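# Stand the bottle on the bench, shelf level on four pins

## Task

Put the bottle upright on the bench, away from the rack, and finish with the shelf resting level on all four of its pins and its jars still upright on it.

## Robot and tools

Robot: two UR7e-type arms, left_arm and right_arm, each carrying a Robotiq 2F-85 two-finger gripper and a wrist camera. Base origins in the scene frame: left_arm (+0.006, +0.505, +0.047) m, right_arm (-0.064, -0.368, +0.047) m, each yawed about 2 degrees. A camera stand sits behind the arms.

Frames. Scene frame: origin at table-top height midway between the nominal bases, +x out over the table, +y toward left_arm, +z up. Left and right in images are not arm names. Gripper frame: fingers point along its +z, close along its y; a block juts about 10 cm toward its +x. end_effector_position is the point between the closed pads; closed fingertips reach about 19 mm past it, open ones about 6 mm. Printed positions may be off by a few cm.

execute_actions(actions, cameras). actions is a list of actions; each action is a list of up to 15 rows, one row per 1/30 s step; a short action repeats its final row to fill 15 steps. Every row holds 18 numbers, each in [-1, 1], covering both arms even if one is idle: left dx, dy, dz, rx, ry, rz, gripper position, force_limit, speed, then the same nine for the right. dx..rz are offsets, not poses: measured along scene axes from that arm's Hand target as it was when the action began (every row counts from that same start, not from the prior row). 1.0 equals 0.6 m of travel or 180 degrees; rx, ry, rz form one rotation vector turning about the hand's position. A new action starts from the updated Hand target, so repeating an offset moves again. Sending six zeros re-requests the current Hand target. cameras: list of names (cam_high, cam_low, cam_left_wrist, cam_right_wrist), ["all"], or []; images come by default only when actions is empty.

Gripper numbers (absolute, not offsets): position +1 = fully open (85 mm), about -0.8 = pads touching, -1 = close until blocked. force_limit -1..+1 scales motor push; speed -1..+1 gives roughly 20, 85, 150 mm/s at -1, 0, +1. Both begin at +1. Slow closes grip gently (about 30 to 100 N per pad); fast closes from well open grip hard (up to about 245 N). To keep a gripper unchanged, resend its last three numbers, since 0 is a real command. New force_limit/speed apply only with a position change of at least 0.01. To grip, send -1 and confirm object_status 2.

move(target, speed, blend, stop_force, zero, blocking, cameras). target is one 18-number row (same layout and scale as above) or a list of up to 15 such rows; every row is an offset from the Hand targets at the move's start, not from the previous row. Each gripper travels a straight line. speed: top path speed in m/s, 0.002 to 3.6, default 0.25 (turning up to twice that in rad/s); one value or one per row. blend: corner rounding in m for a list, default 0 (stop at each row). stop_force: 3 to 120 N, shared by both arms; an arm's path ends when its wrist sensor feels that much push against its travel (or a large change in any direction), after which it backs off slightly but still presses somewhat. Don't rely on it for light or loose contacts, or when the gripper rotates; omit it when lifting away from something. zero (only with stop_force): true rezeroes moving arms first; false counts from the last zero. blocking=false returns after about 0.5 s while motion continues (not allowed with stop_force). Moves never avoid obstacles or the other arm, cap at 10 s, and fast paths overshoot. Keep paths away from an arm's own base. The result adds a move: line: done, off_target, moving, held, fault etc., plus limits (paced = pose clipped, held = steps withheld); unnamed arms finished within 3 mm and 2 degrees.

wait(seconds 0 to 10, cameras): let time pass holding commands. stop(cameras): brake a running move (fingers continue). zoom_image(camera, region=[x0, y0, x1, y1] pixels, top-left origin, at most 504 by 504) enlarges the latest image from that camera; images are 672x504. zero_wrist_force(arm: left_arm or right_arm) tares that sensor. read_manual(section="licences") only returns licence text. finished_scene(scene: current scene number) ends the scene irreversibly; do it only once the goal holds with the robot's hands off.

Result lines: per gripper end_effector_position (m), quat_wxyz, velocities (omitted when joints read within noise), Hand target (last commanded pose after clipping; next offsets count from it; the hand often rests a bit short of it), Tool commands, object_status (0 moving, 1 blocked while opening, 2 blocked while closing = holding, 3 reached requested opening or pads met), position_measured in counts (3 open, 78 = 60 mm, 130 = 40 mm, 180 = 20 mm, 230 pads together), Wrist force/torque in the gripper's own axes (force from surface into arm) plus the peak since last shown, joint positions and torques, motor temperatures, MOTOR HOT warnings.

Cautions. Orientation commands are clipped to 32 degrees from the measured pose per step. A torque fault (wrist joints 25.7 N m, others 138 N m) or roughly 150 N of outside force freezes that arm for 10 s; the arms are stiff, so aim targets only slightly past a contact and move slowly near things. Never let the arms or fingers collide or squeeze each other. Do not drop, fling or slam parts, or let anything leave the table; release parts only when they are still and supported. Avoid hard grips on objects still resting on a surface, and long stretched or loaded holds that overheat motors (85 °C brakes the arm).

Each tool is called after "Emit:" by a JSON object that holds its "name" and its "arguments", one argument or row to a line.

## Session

Emit:
{"name": "execute_actions", "arguments": {
  "actions": []
}}

Scene clock: 0.00 s.
left_arm: end_effector_position=(+0.1123, +0.1685, +0.1570) position_measured=3 object_status=3 end_effector_quat_wxyz=(-0.033, +0.817, +0.575, +0.035) | right_arm: end_effector_position=(+0.7136, -0.3964, +0.3692) position_measured=3 object_status=3 end_effector_quat_wxyz=(+0.072, +0.972, -0.117, +0.189)
Joint positions: left_arm=[-1.694 -1.77 2.317 -2.022 -1.56 0.255] | right_arm=[3.399 -2.031 -1.153 -1.212 1.311 -2.72]
Joint velocities: within noise
Joint torques (N m): no reading
Motor temperatures (°C): left_arm=[33 38 31 37 38 39] | right_arm=[44 40 41 38 45 42]
Wrist force (N): no reading
Wrist torque (N m): no reading
Wrist force, peak (N): no reading
Hand target: left_arm +0.1123, +0.1685, +0.1570; -0.033, +0.817, +0.575, +0.035 | right_arm +0.7136, -0.3964, +0.3692; +0.072, +0.972, -0.117, +0.189
Tool commands: left_gripper/position=+1.0 left_gripper/force_limit=+1.0 left_gripper/speed=+1.0 right_gripper/position=+1.0 right_gripper/force_limit=+1.0 right_gripper/speed=+1.0

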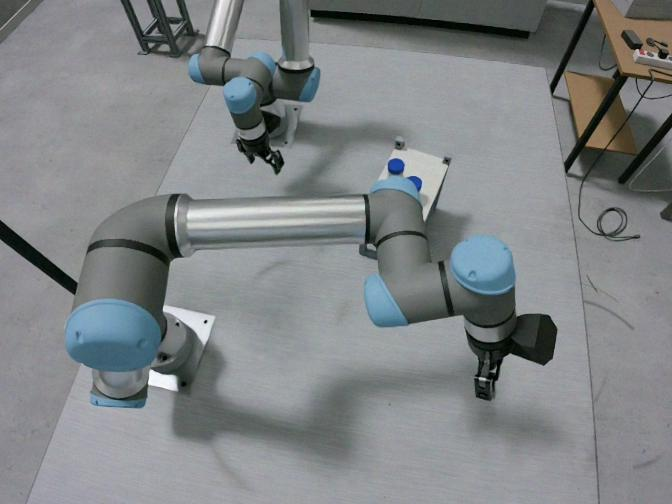

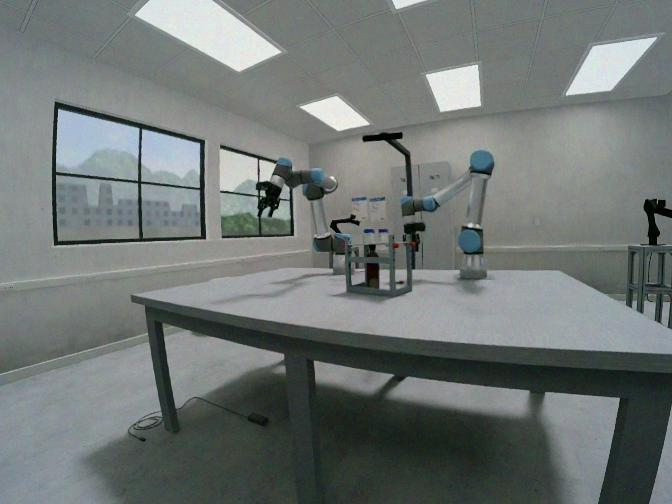

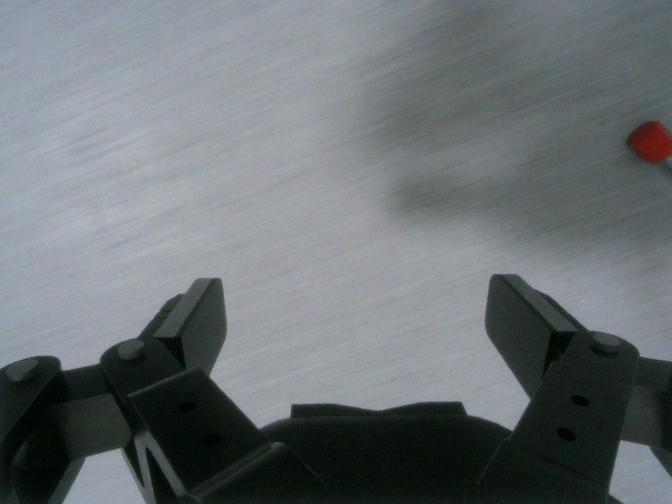

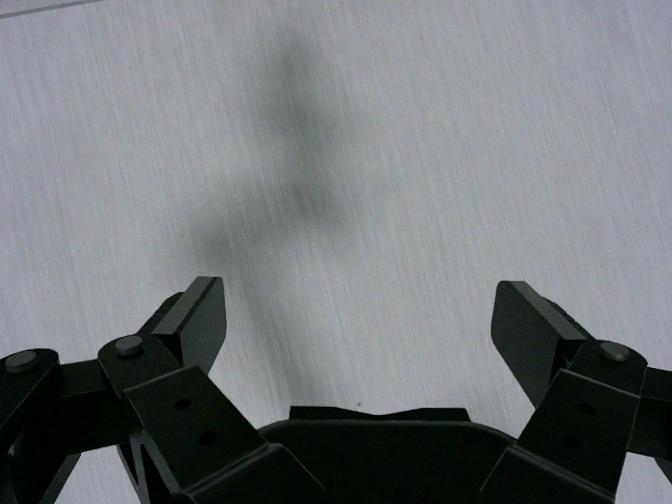

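Emit:
{"name": "zoom_image", "arguments": {
  "camera": "cam_high",
  "region": [300, 100, 500, 280]
}}

Emit:
{"name": "zoom_image", "arguments": {
  "camera": "cam_low",
  "region": [310, 200, 450, 310]
}}

Scaled by 2.520 from the camera's 672x504 image, which has a finer 960x720 frame.

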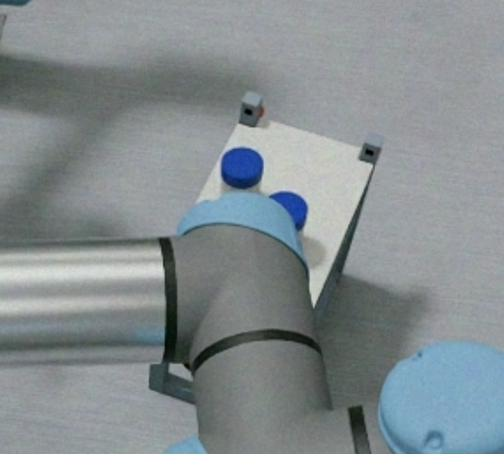

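Scaled by 3.600 from the camera's 672x504 image, which has a finer 960x720 frame.

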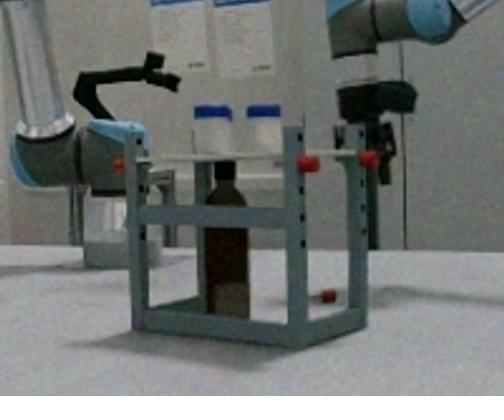

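Emit:
{"name": "move", "arguments": {
  "target": [0,0,0.35,0,0,0,1,1,1,-0.583,-0.05,0,0,0,0,1,1,1],
  "speed": 0.4,
  "cameras": ["all"]
}}

Scene clock: 12.87 s.
left_arm: end_effector_position=(+0.1123, +0.1685, +0.3670) position_measured=3 object_status=3 end_effector_quat_wxyz=(-0.033, +0.817, +0.575, +0.035) | right_arm: end_effector_position=(+0.3639, -0.4265, +0.3692) position_measured=3 object_status=3 end_effector_quat_wxyz=(+0.072, +0.972, -0.117, +0.189)
Joint positions: left_arm=[-1.694 -1.908 1.854 -1.42 -1.56 0.255] | right_arm=[3.549 -1.142 -2.046 -1.25 1.267 -2.57]
Joint torques (N m): left_arm=[-12.19 -0.23 -33.42 -1.06 -1.6 -1.46] | right_arm=[7.75 15.45 13.04 1.04 -2.72 2.17]
Wrist force (N): left_arm=[-0.1 -0.4 0.0] | right_arm=[0.1 0.3 0.1]
Wrist torque (N m): left_arm=[-0.06 0.00 0.02] | right_arm=[0.03 -0.01 -0.15]
Wrist force, peak (N): left_arm=[-0.2 0.0 1.8] | right_arm=[-2.6 1.2 -0.2]
Hand target: left_arm +0.1123, +0.1685, +0.3670; -0.033, +0.817, +0.575, +0.035 | right_arm +0.3638, -0.4264, +0.3692; +0.072, +0.972, -0.117, +0.189
Off the commanded pose: left_arm 0.000 m, 0 deg | right_arm 0.000 m, 0 deg.
move: done

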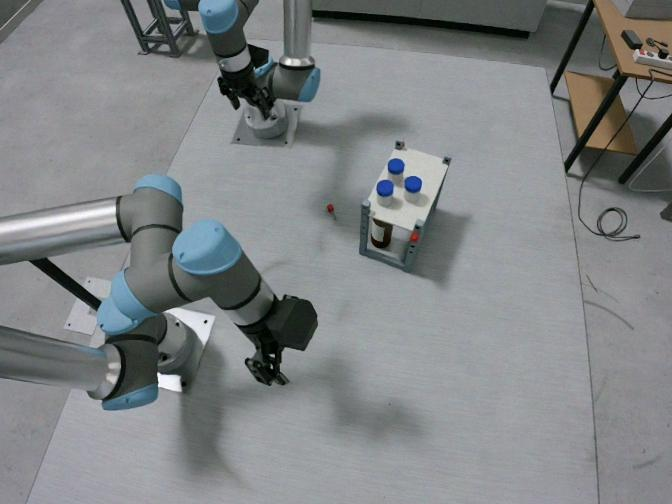

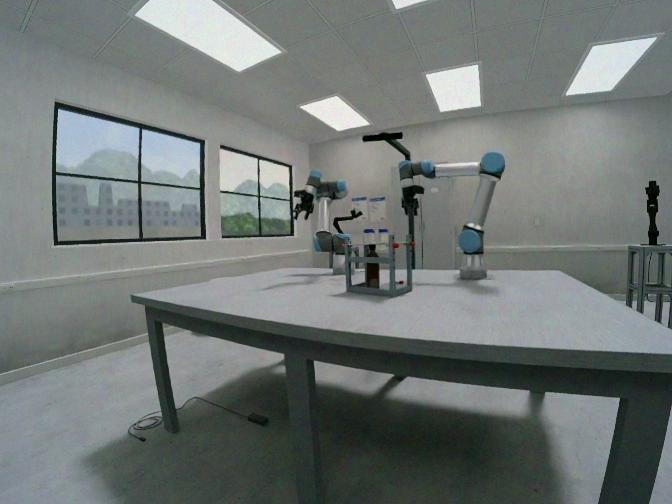

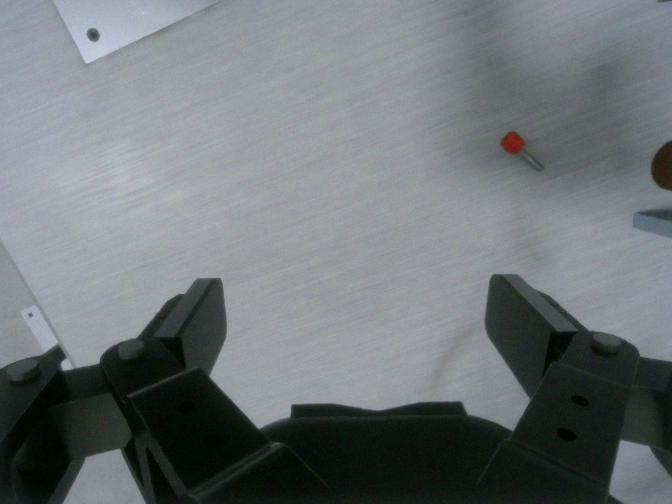

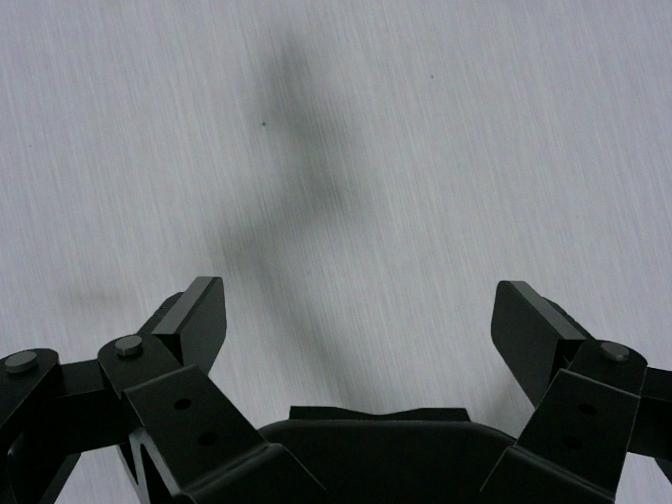

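Emit:
{"name": "zoom_image", "arguments": {
  "camera": "cam_high",
  "region": [320, 130, 470, 280]
}}

Emit:
{"name": "zoom_image", "arguments": {
  "camera": "cam_low",
  "region": [330, 220, 430, 310]
}}

Emit:
{"name": "zoom_image", "arguments": {
  "camera": "cam_left_wrist",
  "region": [480, 110, 672, 250]
}}

Scaled by 3.360 from the camera's 672x504 image, which has a finer 960x720 frame.

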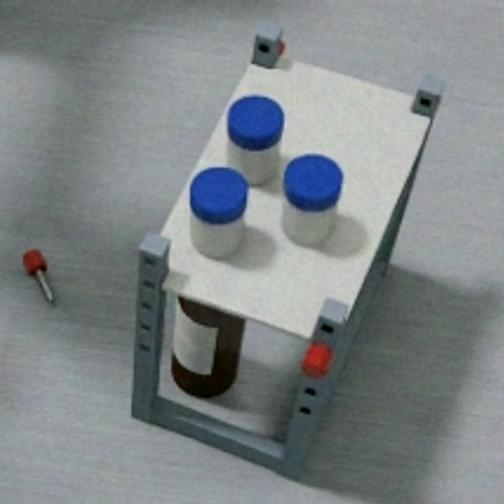

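Scaled by 5.040 from the camera's 672x504 image, which has a finer 960x720 frame.

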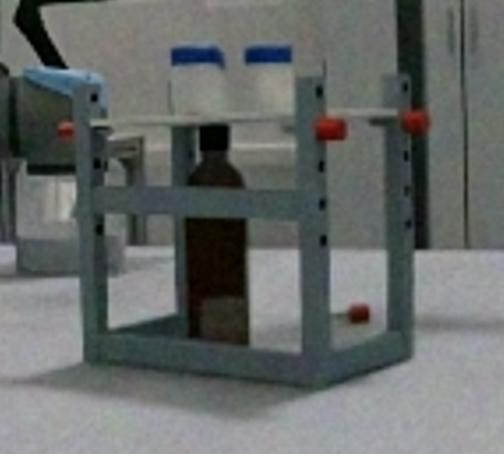

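Scaled by 2.625 from the camera's 672x504 image, which has a finer 960x720 frame.

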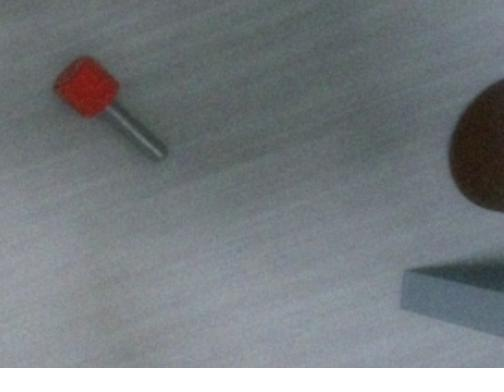

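Emit:
{"name": "move", "arguments": {
  "target": [0.48,0.05,0.25,0,0,0,1,1,1,-0.1,0.1,0,0,0,0,1,1,1],
  "speed": 0.4,
  "cameras": ["cam_left_wrist"]
}}

Scene clock: 29.50 s.
left_arm: end_effector_position=(+0.4002, +0.1985, +0.5170) position_measured=3 object_status=3 end_effector_quat_wxyz=(-0.033, +0.817, +0.575, +0.035) | right_arm: end_effector_position=(+0.3038, -0.3664, +0.3692) position_measured=3 object_status=3 end_effector_quat_wxyz=(+0.072, +0.972, -0.117, +0.189)
Joint positions: left_arm=[-1.002 -1.501 1.121 -1.123 -1.501 0.945] | right_arm=[3.843 -0.97 -2.102 -1.468 1.201 -2.267]
Joint torques (N m): left_arm=[10.89 -16.35 -31.41 -0.99 -1.34 1.52] | right_arm=[6.56 8.51 12.67 1.07 -2.91 1.82]
Wrist force (N): left_arm=[-0.2 0.0 -0.3] | right_arm=[0.1 0.4 0.4]
Wrist torque (N m): left_arm=[0.01 0.04 -0.05] | right_arm=[0.09 -0.01 -0.12]
Wrist force, peak (N): left_arm=[-0.9 -2.0 1.1] | right_arm=[0.7 0.6 0.2]
Hand target: left_arm +0.4003, +0.1985, +0.5170; -0.033, +0.817, +0.575, +0.035 | right_arm +0.3038, -0.3664, +0.3692; +0.072, +0.972, -0.117, +0.189
Off the commanded pose: left_arm 0.000 m, 0 deg | right_arm 0.000 m, 0 deg.
move: done
Images, in order (width x height): cam_left_wrist 672x504.

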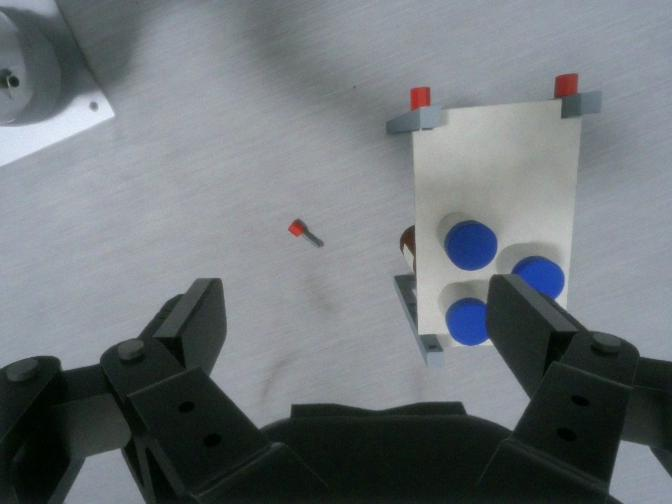

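Emit:
{"name": "zoom_image", "arguments": {
  "camera": "cam_left_wrist",
  "region": [380, 60, 620, 210]
}}

Emit:
{"name": "zoom_image", "arguments": {
  "camera": "cam_left_wrist",
  "region": [380, 210, 620, 380]
}}

Scaled by 2.100 from the camera's 672x504 image, which has a finer 960x720 frame.

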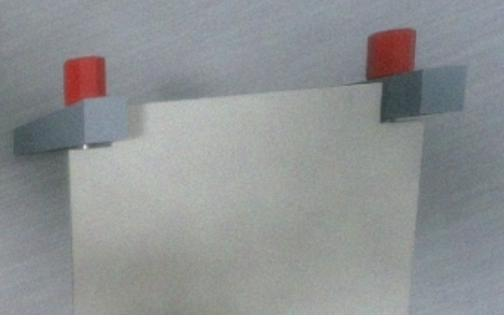

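Scaled by 2.100 from the camera's 672x504 image, which has a finer 960x720 frame.

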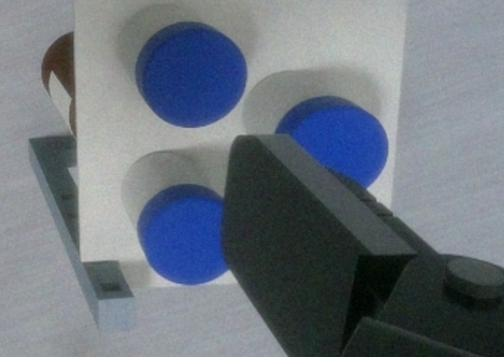

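Emit:
{"name": "move", "arguments": {
  "target": [-0.033,0.467,-0.08,0,0,0,1,1,1,-0.015,0.893,-0.332,-0.1078,0.1258,0.7454,-0.1,-1,-1],
  "speed": 0.4,
  "cameras": ["cam_right_wrist"]
}}

Scene clock: 66.60 s.
left_arm: end_effector_position=(+0.3805, +0.4787, +0.4690) position_measured=3 object_status=3 end_effector_quat_wxyz=(-0.033, +0.817, +0.575, +0.035) | right_arm: end_effector_position=(+0.2948, +0.1693, +0.1700) position_measured=141 object_status=3 end_effector_quat_wxyz=(+0.000, +0.479, +0.878, +0.000)
Joint positions: left_arm=[-0.535 -1.874 1.584 -1.252 -1.478 1.413] | right_arm=[4.366 -2.005 -1.581 -1.126 1.57 -4.094]
Joint torques (N m): left_arm=[10.52 -20.07 -17.86 -3.74 -1.09 1.32] | right_arm=[7.19 30.9 37.09 0.78 2.04 -2.3]
Wrist force (N): left_arm=[0.0 0.0 0.0] | right_arm=[-0.1 -0.2 -0.5]
Wrist torque (N m): left_arm=[0.00 -0.03 -0.04] | right_arm=[-0.02 0.14 -0.09]
Wrist force, peak (N): left_arm=[0.5 -0.3 0.7] | right_arm=[0.5 1.6 0.3]
Hand target: left_arm +0.3805, +0.4787, +0.4690; -0.033, +0.817, +0.575, +0.035 | right_arm +0.2948, +0.1694, +0.1700; +0.000, +0.479, +0.878, +0.000
Off the commanded pose: left_arm 0.000 m, 0 deg | right_arm 0.000 m, 0 deg.
move: done
Images, in order (width x height): cam_right_wrist 672x504.

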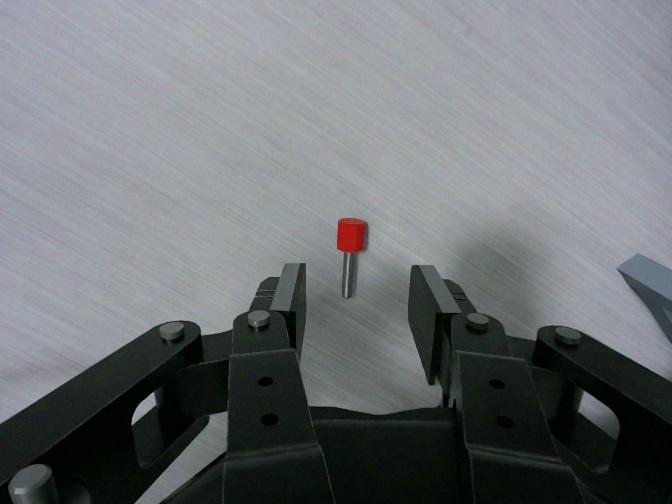

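Emit:
{"name": "zoom_image", "arguments": {
  "camera": "cam_right_wrist",
  "region": [300, 200, 400, 310]
}}

Scaled by 4.582 from the camera's 672x504 image, which has a finer 960x720 frame.

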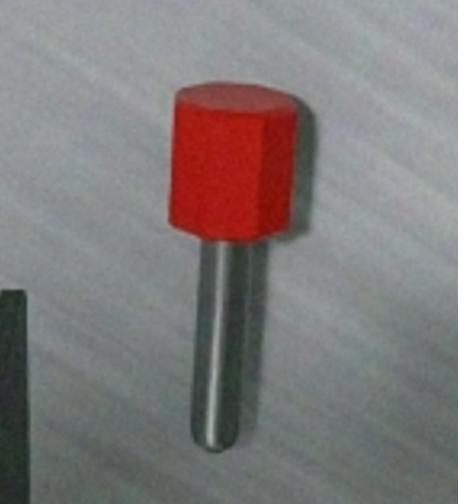

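Emit:
{"name": "move", "arguments": {
  "target": [0,0,0,0,0,0,1,1,1,0.027,-0.0322,-0.1833,0.0241,0.0139,-0.0167,-0.1,-1,-1],
  "speed": 0.15,
  "cameras": ["cam_right_wrist"]
}}

Emit:
{"name": "zoom_image", "arguments": {
  "camera": "cam_right_wrist",
  "region": [250, 150, 450, 350]
}}

Scene clock: 82.10 s.
left_arm: end_effector_position=(+0.3805, +0.4787, +0.4690) position_measured=3 object_status=3 end_effector_quat_wxyz=(-0.033, +0.817, +0.575, +0.035) | right_arm: end_effector_position=(+0.3110, +0.1500, +0.0601) position_measured=141 object_status=3 end_effector_quat_wxyz=(-0.037, +0.501, +0.864, +0.023)
Joint positions: left_arm=[-0.535 -1.874 1.584 -1.252 -1.478 1.413] | right_arm=[4.301 -2.125 -1.743 -0.793 1.641 -4.104]
Joint torques (N m): left_arm=[11 -20.13 -17.49 -3.75 -1.32 1.5] | right_arm=[-8.37 32.28 7.29 4.87 2.39 -2.31]
Wrist force (N): left_arm=[0.0 -0.1 0.4] | right_arm=[-0.2 -0.1 0.0]
Wrist torque (N m): left_arm=[-0.03 -0.04 -0.04] | right_arm=[0.06 0.12 -0.09]
Wrist force, peak (N): left_arm=[0.0 0.0 0.8] | right_arm=[0.9 -0.2 -2.5]
Hand target: left_arm +0.3805, +0.4787, +0.4690; -0.033, +0.817, +0.575, +0.035 | right_arm +0.3110, +0.1500, +0.0600; -0.037, +0.501, +0.864, +0.023
Off the commanded pose: left_arm 0.000 m, 0 deg | right_arm 0.000 m, 0 deg.
move: done
Images, in order (width x height): cam_right_wrist 672x504.

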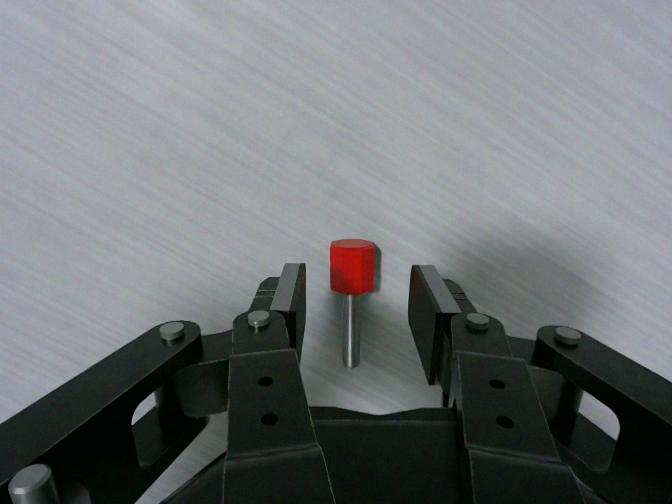

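Scaled by 2.520 from the camera's 672x504 image, which has a finer 960x720 frame.

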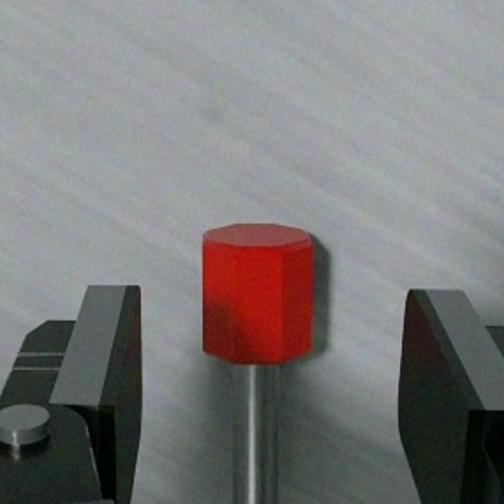

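Emit:
{"name": "move", "arguments": {
  "target": [0,0,0,0,0,0,1,1,1,-0.0025,0.0043,-0.0618,0,0,0,-0.1,-1,-1],
  "speed": 0.08,
  "cameras": ["cam_right_wrist"]
}}

Emit:
{"name": "zoom_image", "arguments": {
  "camera": "cam_right_wrist",
  "region": [250, 200, 450, 400]
}}

Scene clock: 98.27 s.
left_arm: end_effector_position=(+0.3805, +0.4787, +0.4690) position_measured=3 object_status=3 end_effector_quat_wxyz=(-0.033, +0.817, +0.575, +0.035) | right_arm: end_effector_position=(+0.3095, +0.1526, +0.0230) position_measured=141 object_status=3 end_effector_quat_wxyz=(-0.037, +0.501, +0.864, +0.023)
Joint positions: left_arm=[-0.535 -1.874 1.584 -1.252 -1.478 1.413] | right_arm=[4.305 -2.188 -1.758 -0.714 1.64 -4.1]
Joint torques (N m): left_arm=[10.74 -19.82 -17.62 -3.79 -1.44 1.59] | right_arm=[8.08 35.54 5.84 4.44 -1.85 2.09]
Wrist force (N): left_arm=[-0.3 -0.1 0.4] | right_arm=[-0.2 -0.2 -0.3]
Wrist torque (N m): left_arm=[-0.02 0.01 -0.04] | right_arm=[0.04 0.11 -0.19]
Wrist force, peak (N): left_arm=[-0.1 0.2 0.6] | right_arm=[-0.3 -0.2 -0.8]
Hand target: left_arm +0.3805, +0.4787, +0.4690; -0.033, +0.817, +0.575, +0.035 | right_arm +0.3095, +0.1526, +0.0229; -0.037, +0.501, +0.864, +0.023
Off the commanded pose: left_arm 0.000 m, 0 deg | right_arm 0.000 m, 0 deg.
move: done
Images, in order (width x height): cam_right_wrist 672x504.

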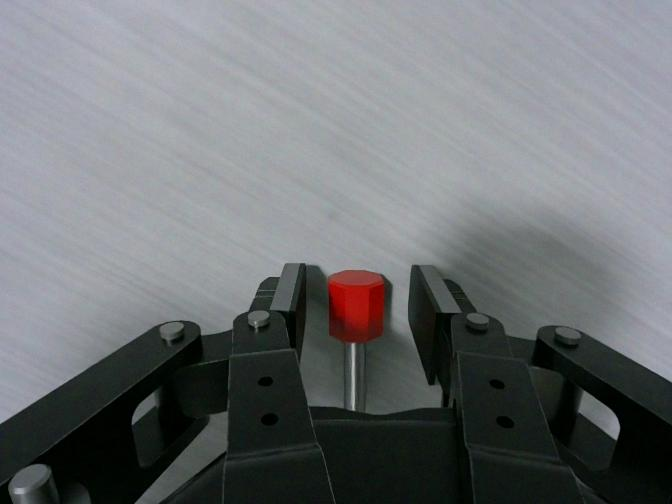

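Scaled by 2.520 from the camera's 672x504 image, which has a finer 960x720 frame.

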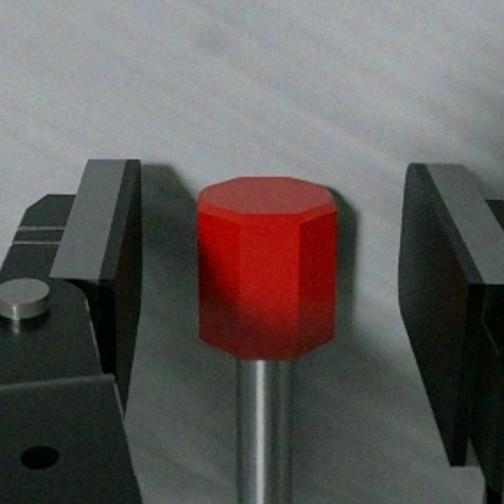

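Emit:
{"name": "move", "arguments": {
  "target": [0,0,0,0,0,0,1,1,1,0,0,0,0,0,0,-1,-0.5,-1],
  "cameras": ["cam_right_wrist"]
}}

Emit:
{"name": "zoom_image", "arguments": {
  "camera": "cam_right_wrist",
  "region": [250, 200, 450, 400]
}}

Scene clock: 105.70 s.
left_arm: end_effector_position=(+0.3805, +0.4787, +0.4690) position_measured=3 object_status=3 end_effector_quat_wxyz=(-0.033, +0.817, +0.575, +0.035) | right_arm: end_effector_position=(+0.3095, +0.1526, +0.0229) position_measured=186 object_status=0 end_effector_quat_wxyz=(-0.037, +0.501, +0.864, +0.023)
Joint positions: left_arm=[-0.535 -1.874 1.584 -1.252 -1.478 1.413] | right_arm=[4.305 -2.188 -1.758 -0.714 1.64 -4.1]
Joint torques (N m): left_arm=[10.87 -19.3 -16.83 -3.79 -1.34 1.46] | right_arm=[7.23 33.34 5.37 4.35 -1.72 1.98]
Wrist force (N): left_arm=[0.1 0.0 0.5] | right_arm=[-2.2 -2.9 -8.3]
Wrist torque (N m): left_arm=[-0.01 -0.04 -0.04] | right_arm=[0.08 0.13 -0.18]
Wrist force, peak (N): left_arm=[0.3 -0.4 0.6] | right_arm=[-2.0 -2.9 -9.6]
Hand target: left_arm +0.3805, +0.4787, +0.4690; -0.033, +0.817, +0.575, +0.035 | right_arm +0.3095, +0.1526, +0.0229; -0.037, +0.501, +0.864, +0.023
Off the commanded pose: left_arm 0.000 m, 0 deg | right_arm 0.000 m, 0 deg.
move: done
Images, in order (width x height): cam_right_wrist 672x504.

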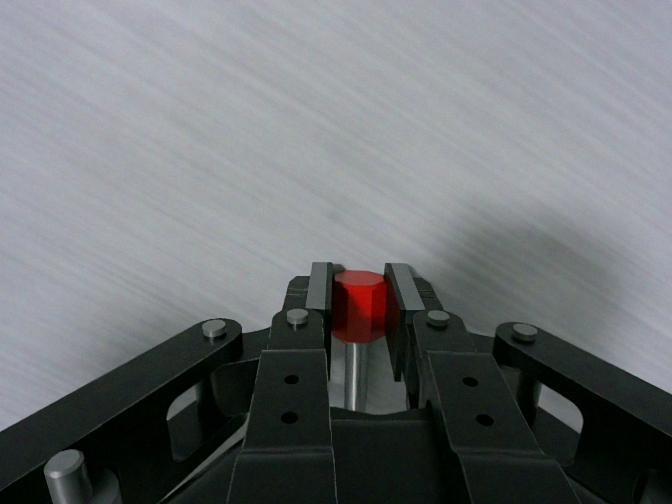

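Scaled by 2.520 from the camera's 672x504 image, which has a finer 960x720 frame.

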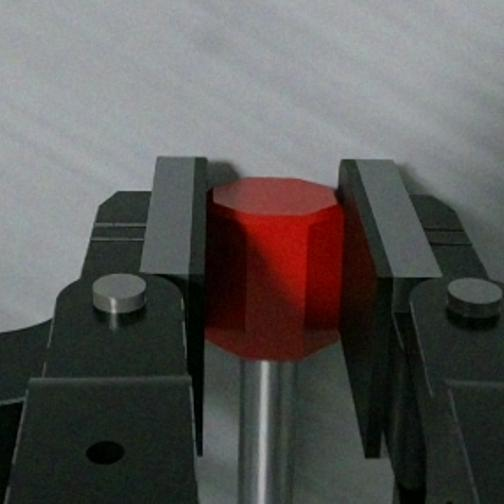

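Emit:
{"name": "move", "arguments": {
  "target": [
    [0,0,0,0,0,0,1,1,1,0,0,0.1285,0,0,0,-1,-0.5,-1],
    [0,0,0,0,0,0,1,1,1,-0.0158,-0.2543,0.3785,-0.0288,0.0156,-0.6250,-1,-0.5,-1],
    [0,0,0,0,0,0,1,1,1,0.1508,-0.371,0.395,0.0033,-0.0351,0.7484,-1,-0.5,-1]
  ],
  "speed": [0.1,0.4,0.4],
  "blend": [0.02,0.02,0],
  "cameras": ["all"]
}}

Scene clock: 127.73 s.
left_arm: end_effector_position=(+0.3805, +0.4787, +0.4690) position_measured=3 object_status=3 end_effector_quat_wxyz=(-0.033, +0.817, +0.575, +0.035) | right_arm: end_effector_position=(+0.4000, -0.0700, +0.2599) position_measured=186 object_status=2 end_effector_quat_wxyz=(+0.000, -0.606, +0.796, +0.000)
Joint positions: left_arm=[-0.535 -1.874 1.584 -1.252 -1.478 1.413] | right_arm=[3.991 -1.714 -1.722 -1.277 1.571 -0.486]
Joint torques (N m): left_arm=[10.56 -18.41 -17.73 -3.65 -1.46 1.56] | right_arm=[-7.53 20.41 39.47 0.67 -1.96 1.86]
Wrist force (N): left_arm=[0.1 0.1 0.3] | right_arm=[0.0 0.1 0.4]
Wrist torque (N m): left_arm=[0.01 -0.05 -0.04] | right_arm=[0.07 0.14 -0.29]
Wrist force, peak (N): left_arm=[-0.2 -0.1 0.8] | right_arm=[-2.2 -2.7 -9.6]
Hand target: left_arm +0.3805, +0.4787, +0.4690; -0.033, +0.817, +0.575, +0.035 | right_arm +0.4000, -0.0700, +0.2599; +0.000, -0.606, +0.796, +0.000
Off the commanded pose: left_arm 0.000 m, 0 deg | right_arm 0.000 m, 0 deg.
move: done

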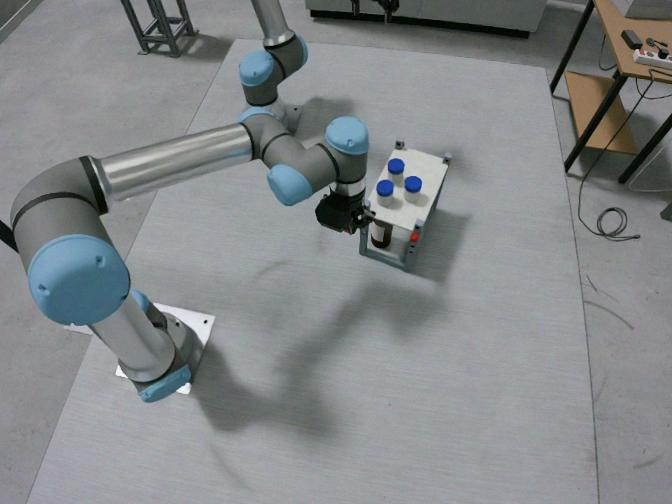

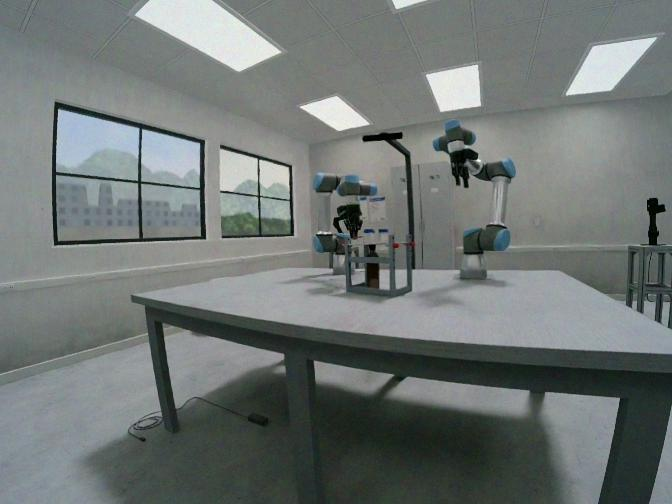

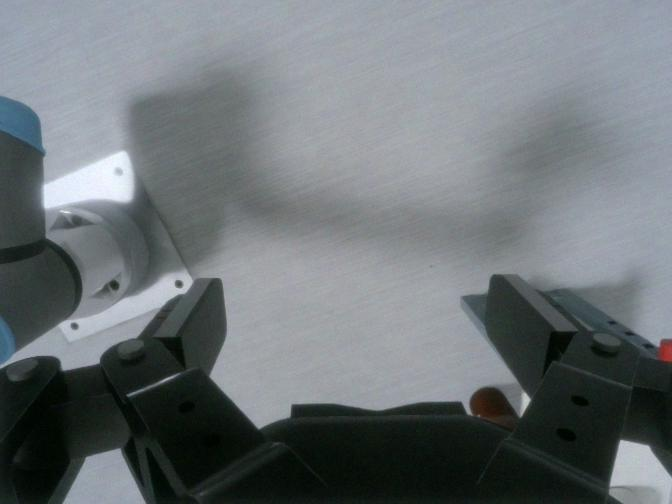

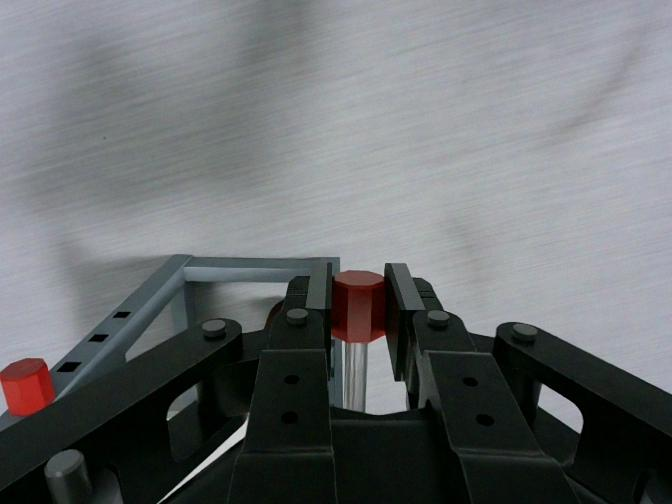

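Emit:
{"name": "move", "arguments": {
  "target": [0,0,0,0,0,0,1,1,1,-0.0283,0.0745,-0.0417,0.241,-0.0665,0,-1,-0.5,-1],
  "speed": 0.3,
  "cameras": ["cam_right_wrist"]
}}

Emit:
{"name": "zoom_image", "arguments": {
  "camera": "cam_right_wrist",
  "region": [200, 80, 440, 330]
}}

Scene clock: 142.37 s.
left_arm: end_effector_position=(+0.3805, +0.4787, +0.4690) position_measured=3 object_status=3 end_effector_quat_wxyz=(-0.033, +0.817, +0.575, +0.035) | right_arm: end_effector_position=(+0.3830, -0.0253, +0.2349) position_measured=186 object_status=2 end_effector_quat_wxyz=(+0.304, -0.560, +0.735, +0.232)
Joint positions: left_arm=[-0.535 -1.874 1.584 -1.252 -1.478 1.413] | right_arm=[3.887 -1.709 -2.22 -0.09 1.975 -0.442]
Joint torques (N m): left_arm=[10.54 -18.35 -17.98 -3.78 -1.33 1.41] | right_arm=[-7.32 14.65 7.19 5.09 2.83 1.95]
Wrist force (N): left_arm=[0.1 0.1 0.3] | right_arm=[1.3 -0.2 0.0]
Wrist torque (N m): left_arm=[0.00 -0.03 -0.04] | right_arm=[-0.13 0.05 -0.41]
Wrist force, peak (N): left_arm=[-0.1 0.1 0.7] | right_arm=[1.9 0.5 0.5]
Hand target: left_arm +0.3805, +0.4787, +0.4690; -0.033, +0.817, +0.575, +0.035 | right_arm +0.3830, -0.0253, +0.2349; +0.305, -0.560, +0.735, +0.232
Off the commanded pose: left_arm 0.000 m, 0 deg | right_arm 0.000 m, 0 deg.
move: done
Images, in order (width x height): cam_right_wrist 672x504.

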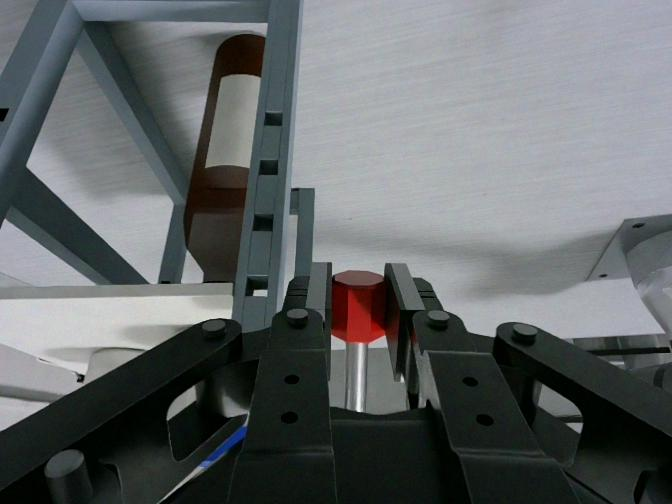

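Scaled by 2.016 from the camera's 672x504 image, which has a finer 960x720 frame.

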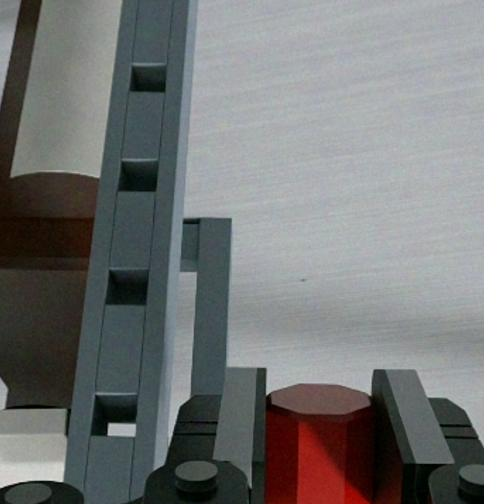

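Emit:
{"name": "zoom_image", "arguments": {
  "camera": "cam_right_wrist",
  "region": [60, 0, 310, 130]
}}

Emit:
{"name": "zoom_image", "arguments": {
  "camera": "cam_right_wrist",
  "region": [160, 180, 340, 320]
}}

Scaled by 2.016 from the camera's 672x504 image, which has a finer 960x720 frame.

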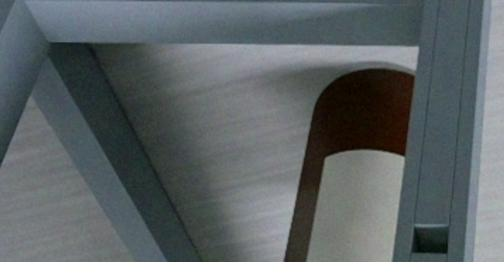

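Scaled by 2.800 from the camera's 672x504 image, which has a finer 960x720 frame.

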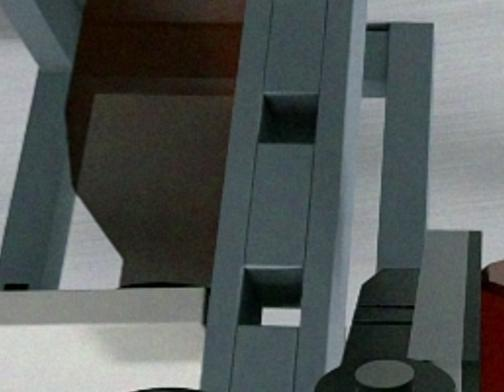

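Emit:
{"name": "move", "arguments": {
  "target": [
    [-0.2358,-0.6612,-0.4483,-0.5142,-0.2711,0.39,1,1,1,-0.0144,-0.0522,-0.0128,-0.241,0.0665,0,-1,-0.5,-1],
    [-0.2358,-0.6612,-0.4483,-0.5142,-0.2711,0.39,1,1,1,0.0478,-0.0693,-0.0128,-0.241,0.0665,0,-1,-0.5,-1]
  ],
  "speed": [0.35,0.08],
  "blend": [0.01,0],
  "cameras": ["all"]
}}

Scene clock: 226.17 s.
left_arm: end_effector_position=(+0.2779, +0.2117, +0.2866) position_measured=3 object_status=3 end_effector_quat_wxyz=(+0.495, +0.422, +0.754, -0.095) | right_arm: end_effector_position=(+0.3764, -0.0493, +0.2290) position_measured=186 object_status=2 end_effector_quat_wxyz=(+0.073, -0.603, +0.792, +0.056)
Joint positions: left_arm=[-1.842 -2.452 2.787 -2.573 -0.678 -0.46] | right_arm=[4.01 -1.66 -1.925 -0.963 1.653 -0.46]
Joint torques (N m): left_arm=[10.5 22.83 -32.81 -4.19 -0.11 1.51] | right_arm=[7.08 16.64 38.27 1.03 -1.93 2.12]
Wrist force (N): left_arm=[0.5 -0.8 1.1] | right_arm=[0.3 -0.1 0.0]
Wrist torque (N m): left_arm=[-0.02 -0.14 0.15] | right_arm=[0.05 0.16 -0.36]
Wrist force, peak (N): left_arm=[6.5 -5.5 4.3] | right_arm=[2.0 -0.3 0.2]
Hand target: left_arm +0.2779, +0.2117, +0.2865; +0.495, +0.422, +0.754, -0.095 (not the last commanded pose) | right_arm +0.3764, -0.0493, +0.2290; +0.073, -0.603, +0.792, +0.056 (not the last commanded pose)
Off the commanded pose: left_arm 0.161 m, 45 deg | right_arm 0.039 m, 11 deg.
move: held (left_arm; a check stopped the path), off_target (right_arm; braked when a check withheld steps of left_arm); path passed 0 of 2 targets; limits=held
pose unreachable (left arm): on one or more control steps of this call, first in action 0 (counted from 0), this arm could not follow its commanded pose, so it was not sent that pose on those steps. It may still have moved: this result reports where it is.
cause: moving toward the commanded pose would bring two parts of the arm too close to each other (joints 3 (elbow) and 4 (wrist 1) lie between them).

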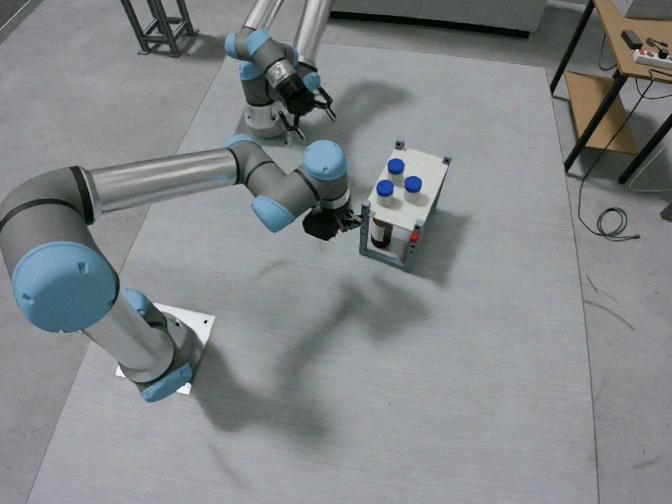

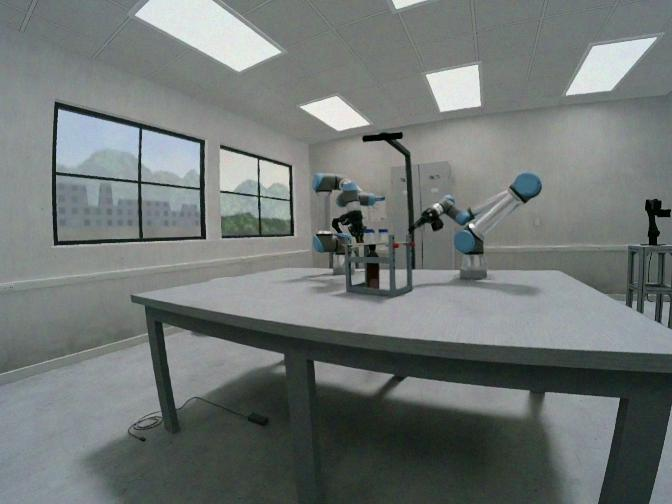

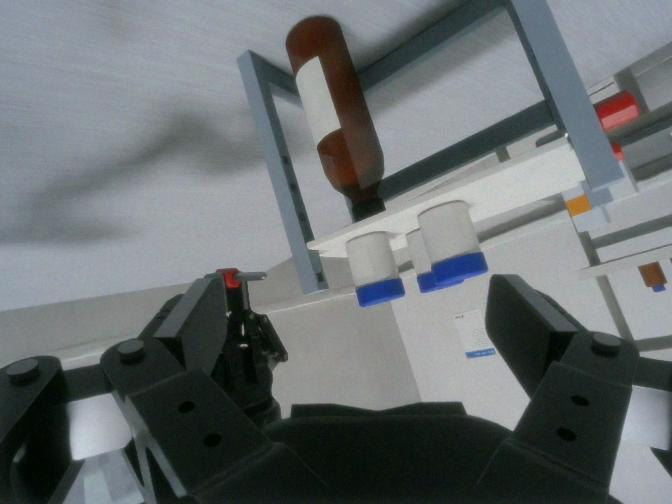

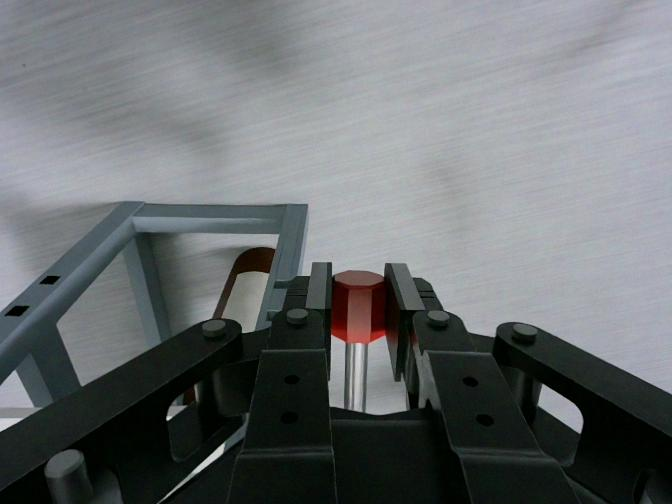

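Emit:
{"name": "move", "arguments": {
  "target": [
    [-0.0465,-0.1862,-0.011,0,0,0,1,1,1,-0.0033,-0.0122,-0.003,-0.0562,0.0155,0,-1,-0.5,-1],
    [0.0635,-0.2512,-0.1443,-0.1657,-0.0983,0.1591,1,1,1,0.0588,-0.0293,-0.003,-0.0562,0.0155,0,-1,-0.5,-1]
  ],
  "speed": [0.25,0.2],
  "blend": [0.01,0],
  "cameras": ["all"]
}}

Scene clock: 246.00 s.
left_arm: end_effector_position=(+0.3156, +0.0612, +0.1998) position_measured=3 object_status=3 end_effector_quat_wxyz=(+0.692, +0.091, +0.711, -0.089) | right_arm: end_effector_position=(+0.4117, -0.0668, +0.2272) position_measured=186 object_status=2 end_effector_quat_wxyz=(+0.000, -0.606, +0.796, +0.000)
Joint positions: left_arm=[-1.799 -0.778 2.309 -4.243 -0.066 -0.43] | right_arm=[3.979 -1.766 -1.748 -1.197 1.571 -0.498]
Joint torques (N m): left_arm=[10.44 -25.74 -10.79 -2.59 -0.78 1.31] | right_arm=[-7.8 21.19 38.07 0.83 1.9 -2.41]
Wrist force (N): left_arm=[0.6 -0.6 0.0] | right_arm=[-0.1 -0.3 0.4]
Wrist torque (N m): left_arm=[0.06 -0.17 0.20] | right_arm=[0.00 0.16 -0.19]
Wrist force, peak (N): left_arm=[-0.2 -2.5 -0.1] | right_arm=[0.2 -0.5 0.6]
Hand target: left_arm +0.3160, +0.0610, +0.2000; +0.701, +0.095, +0.701, -0.095 | right_arm +0.4117, -0.0668, +0.2272; +0.000, -0.606, +0.796, +0.000
Off the commanded pose: left_arm 0.000 m, 2 deg | right_arm 0.000 m, 0 deg.
move: done

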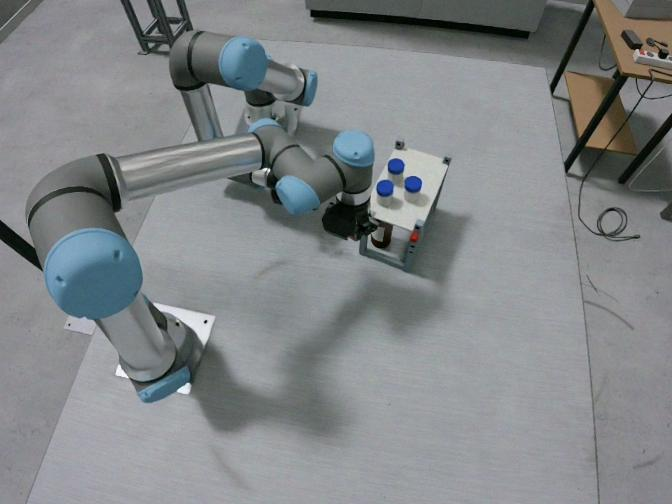

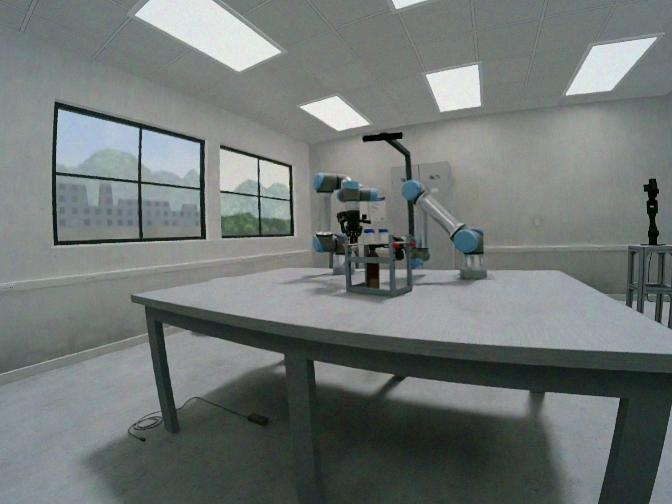

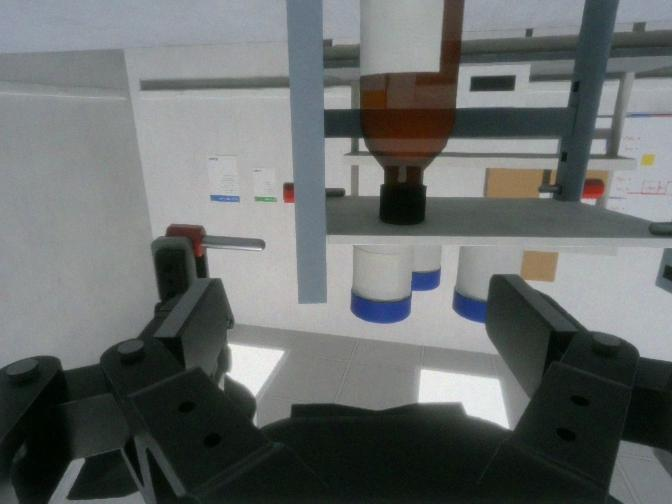

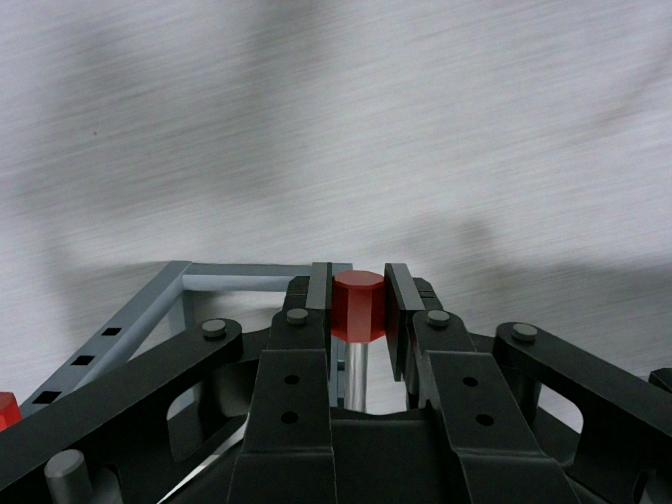

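Emit:
{"name": "zoom_image", "arguments": {
  "camera": "cam_left_wrist",
  "region": [150, 170, 350, 320]
}}

Emit:
{"name": "zoom_image", "arguments": {
  "camera": "cam_left_wrist",
  "region": [340, 130, 672, 330]
}}

Scaled by 2.520 from the camera's 672x504 image, which has a finer 960x720 frame.

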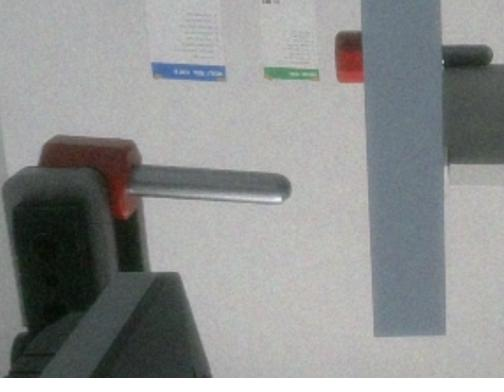

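Scaled by 1.518 from the camera's 672x504 image, which has a finer 960x720 frame.

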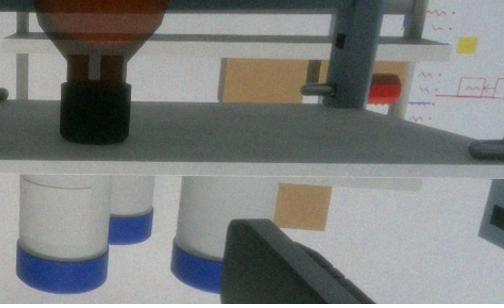

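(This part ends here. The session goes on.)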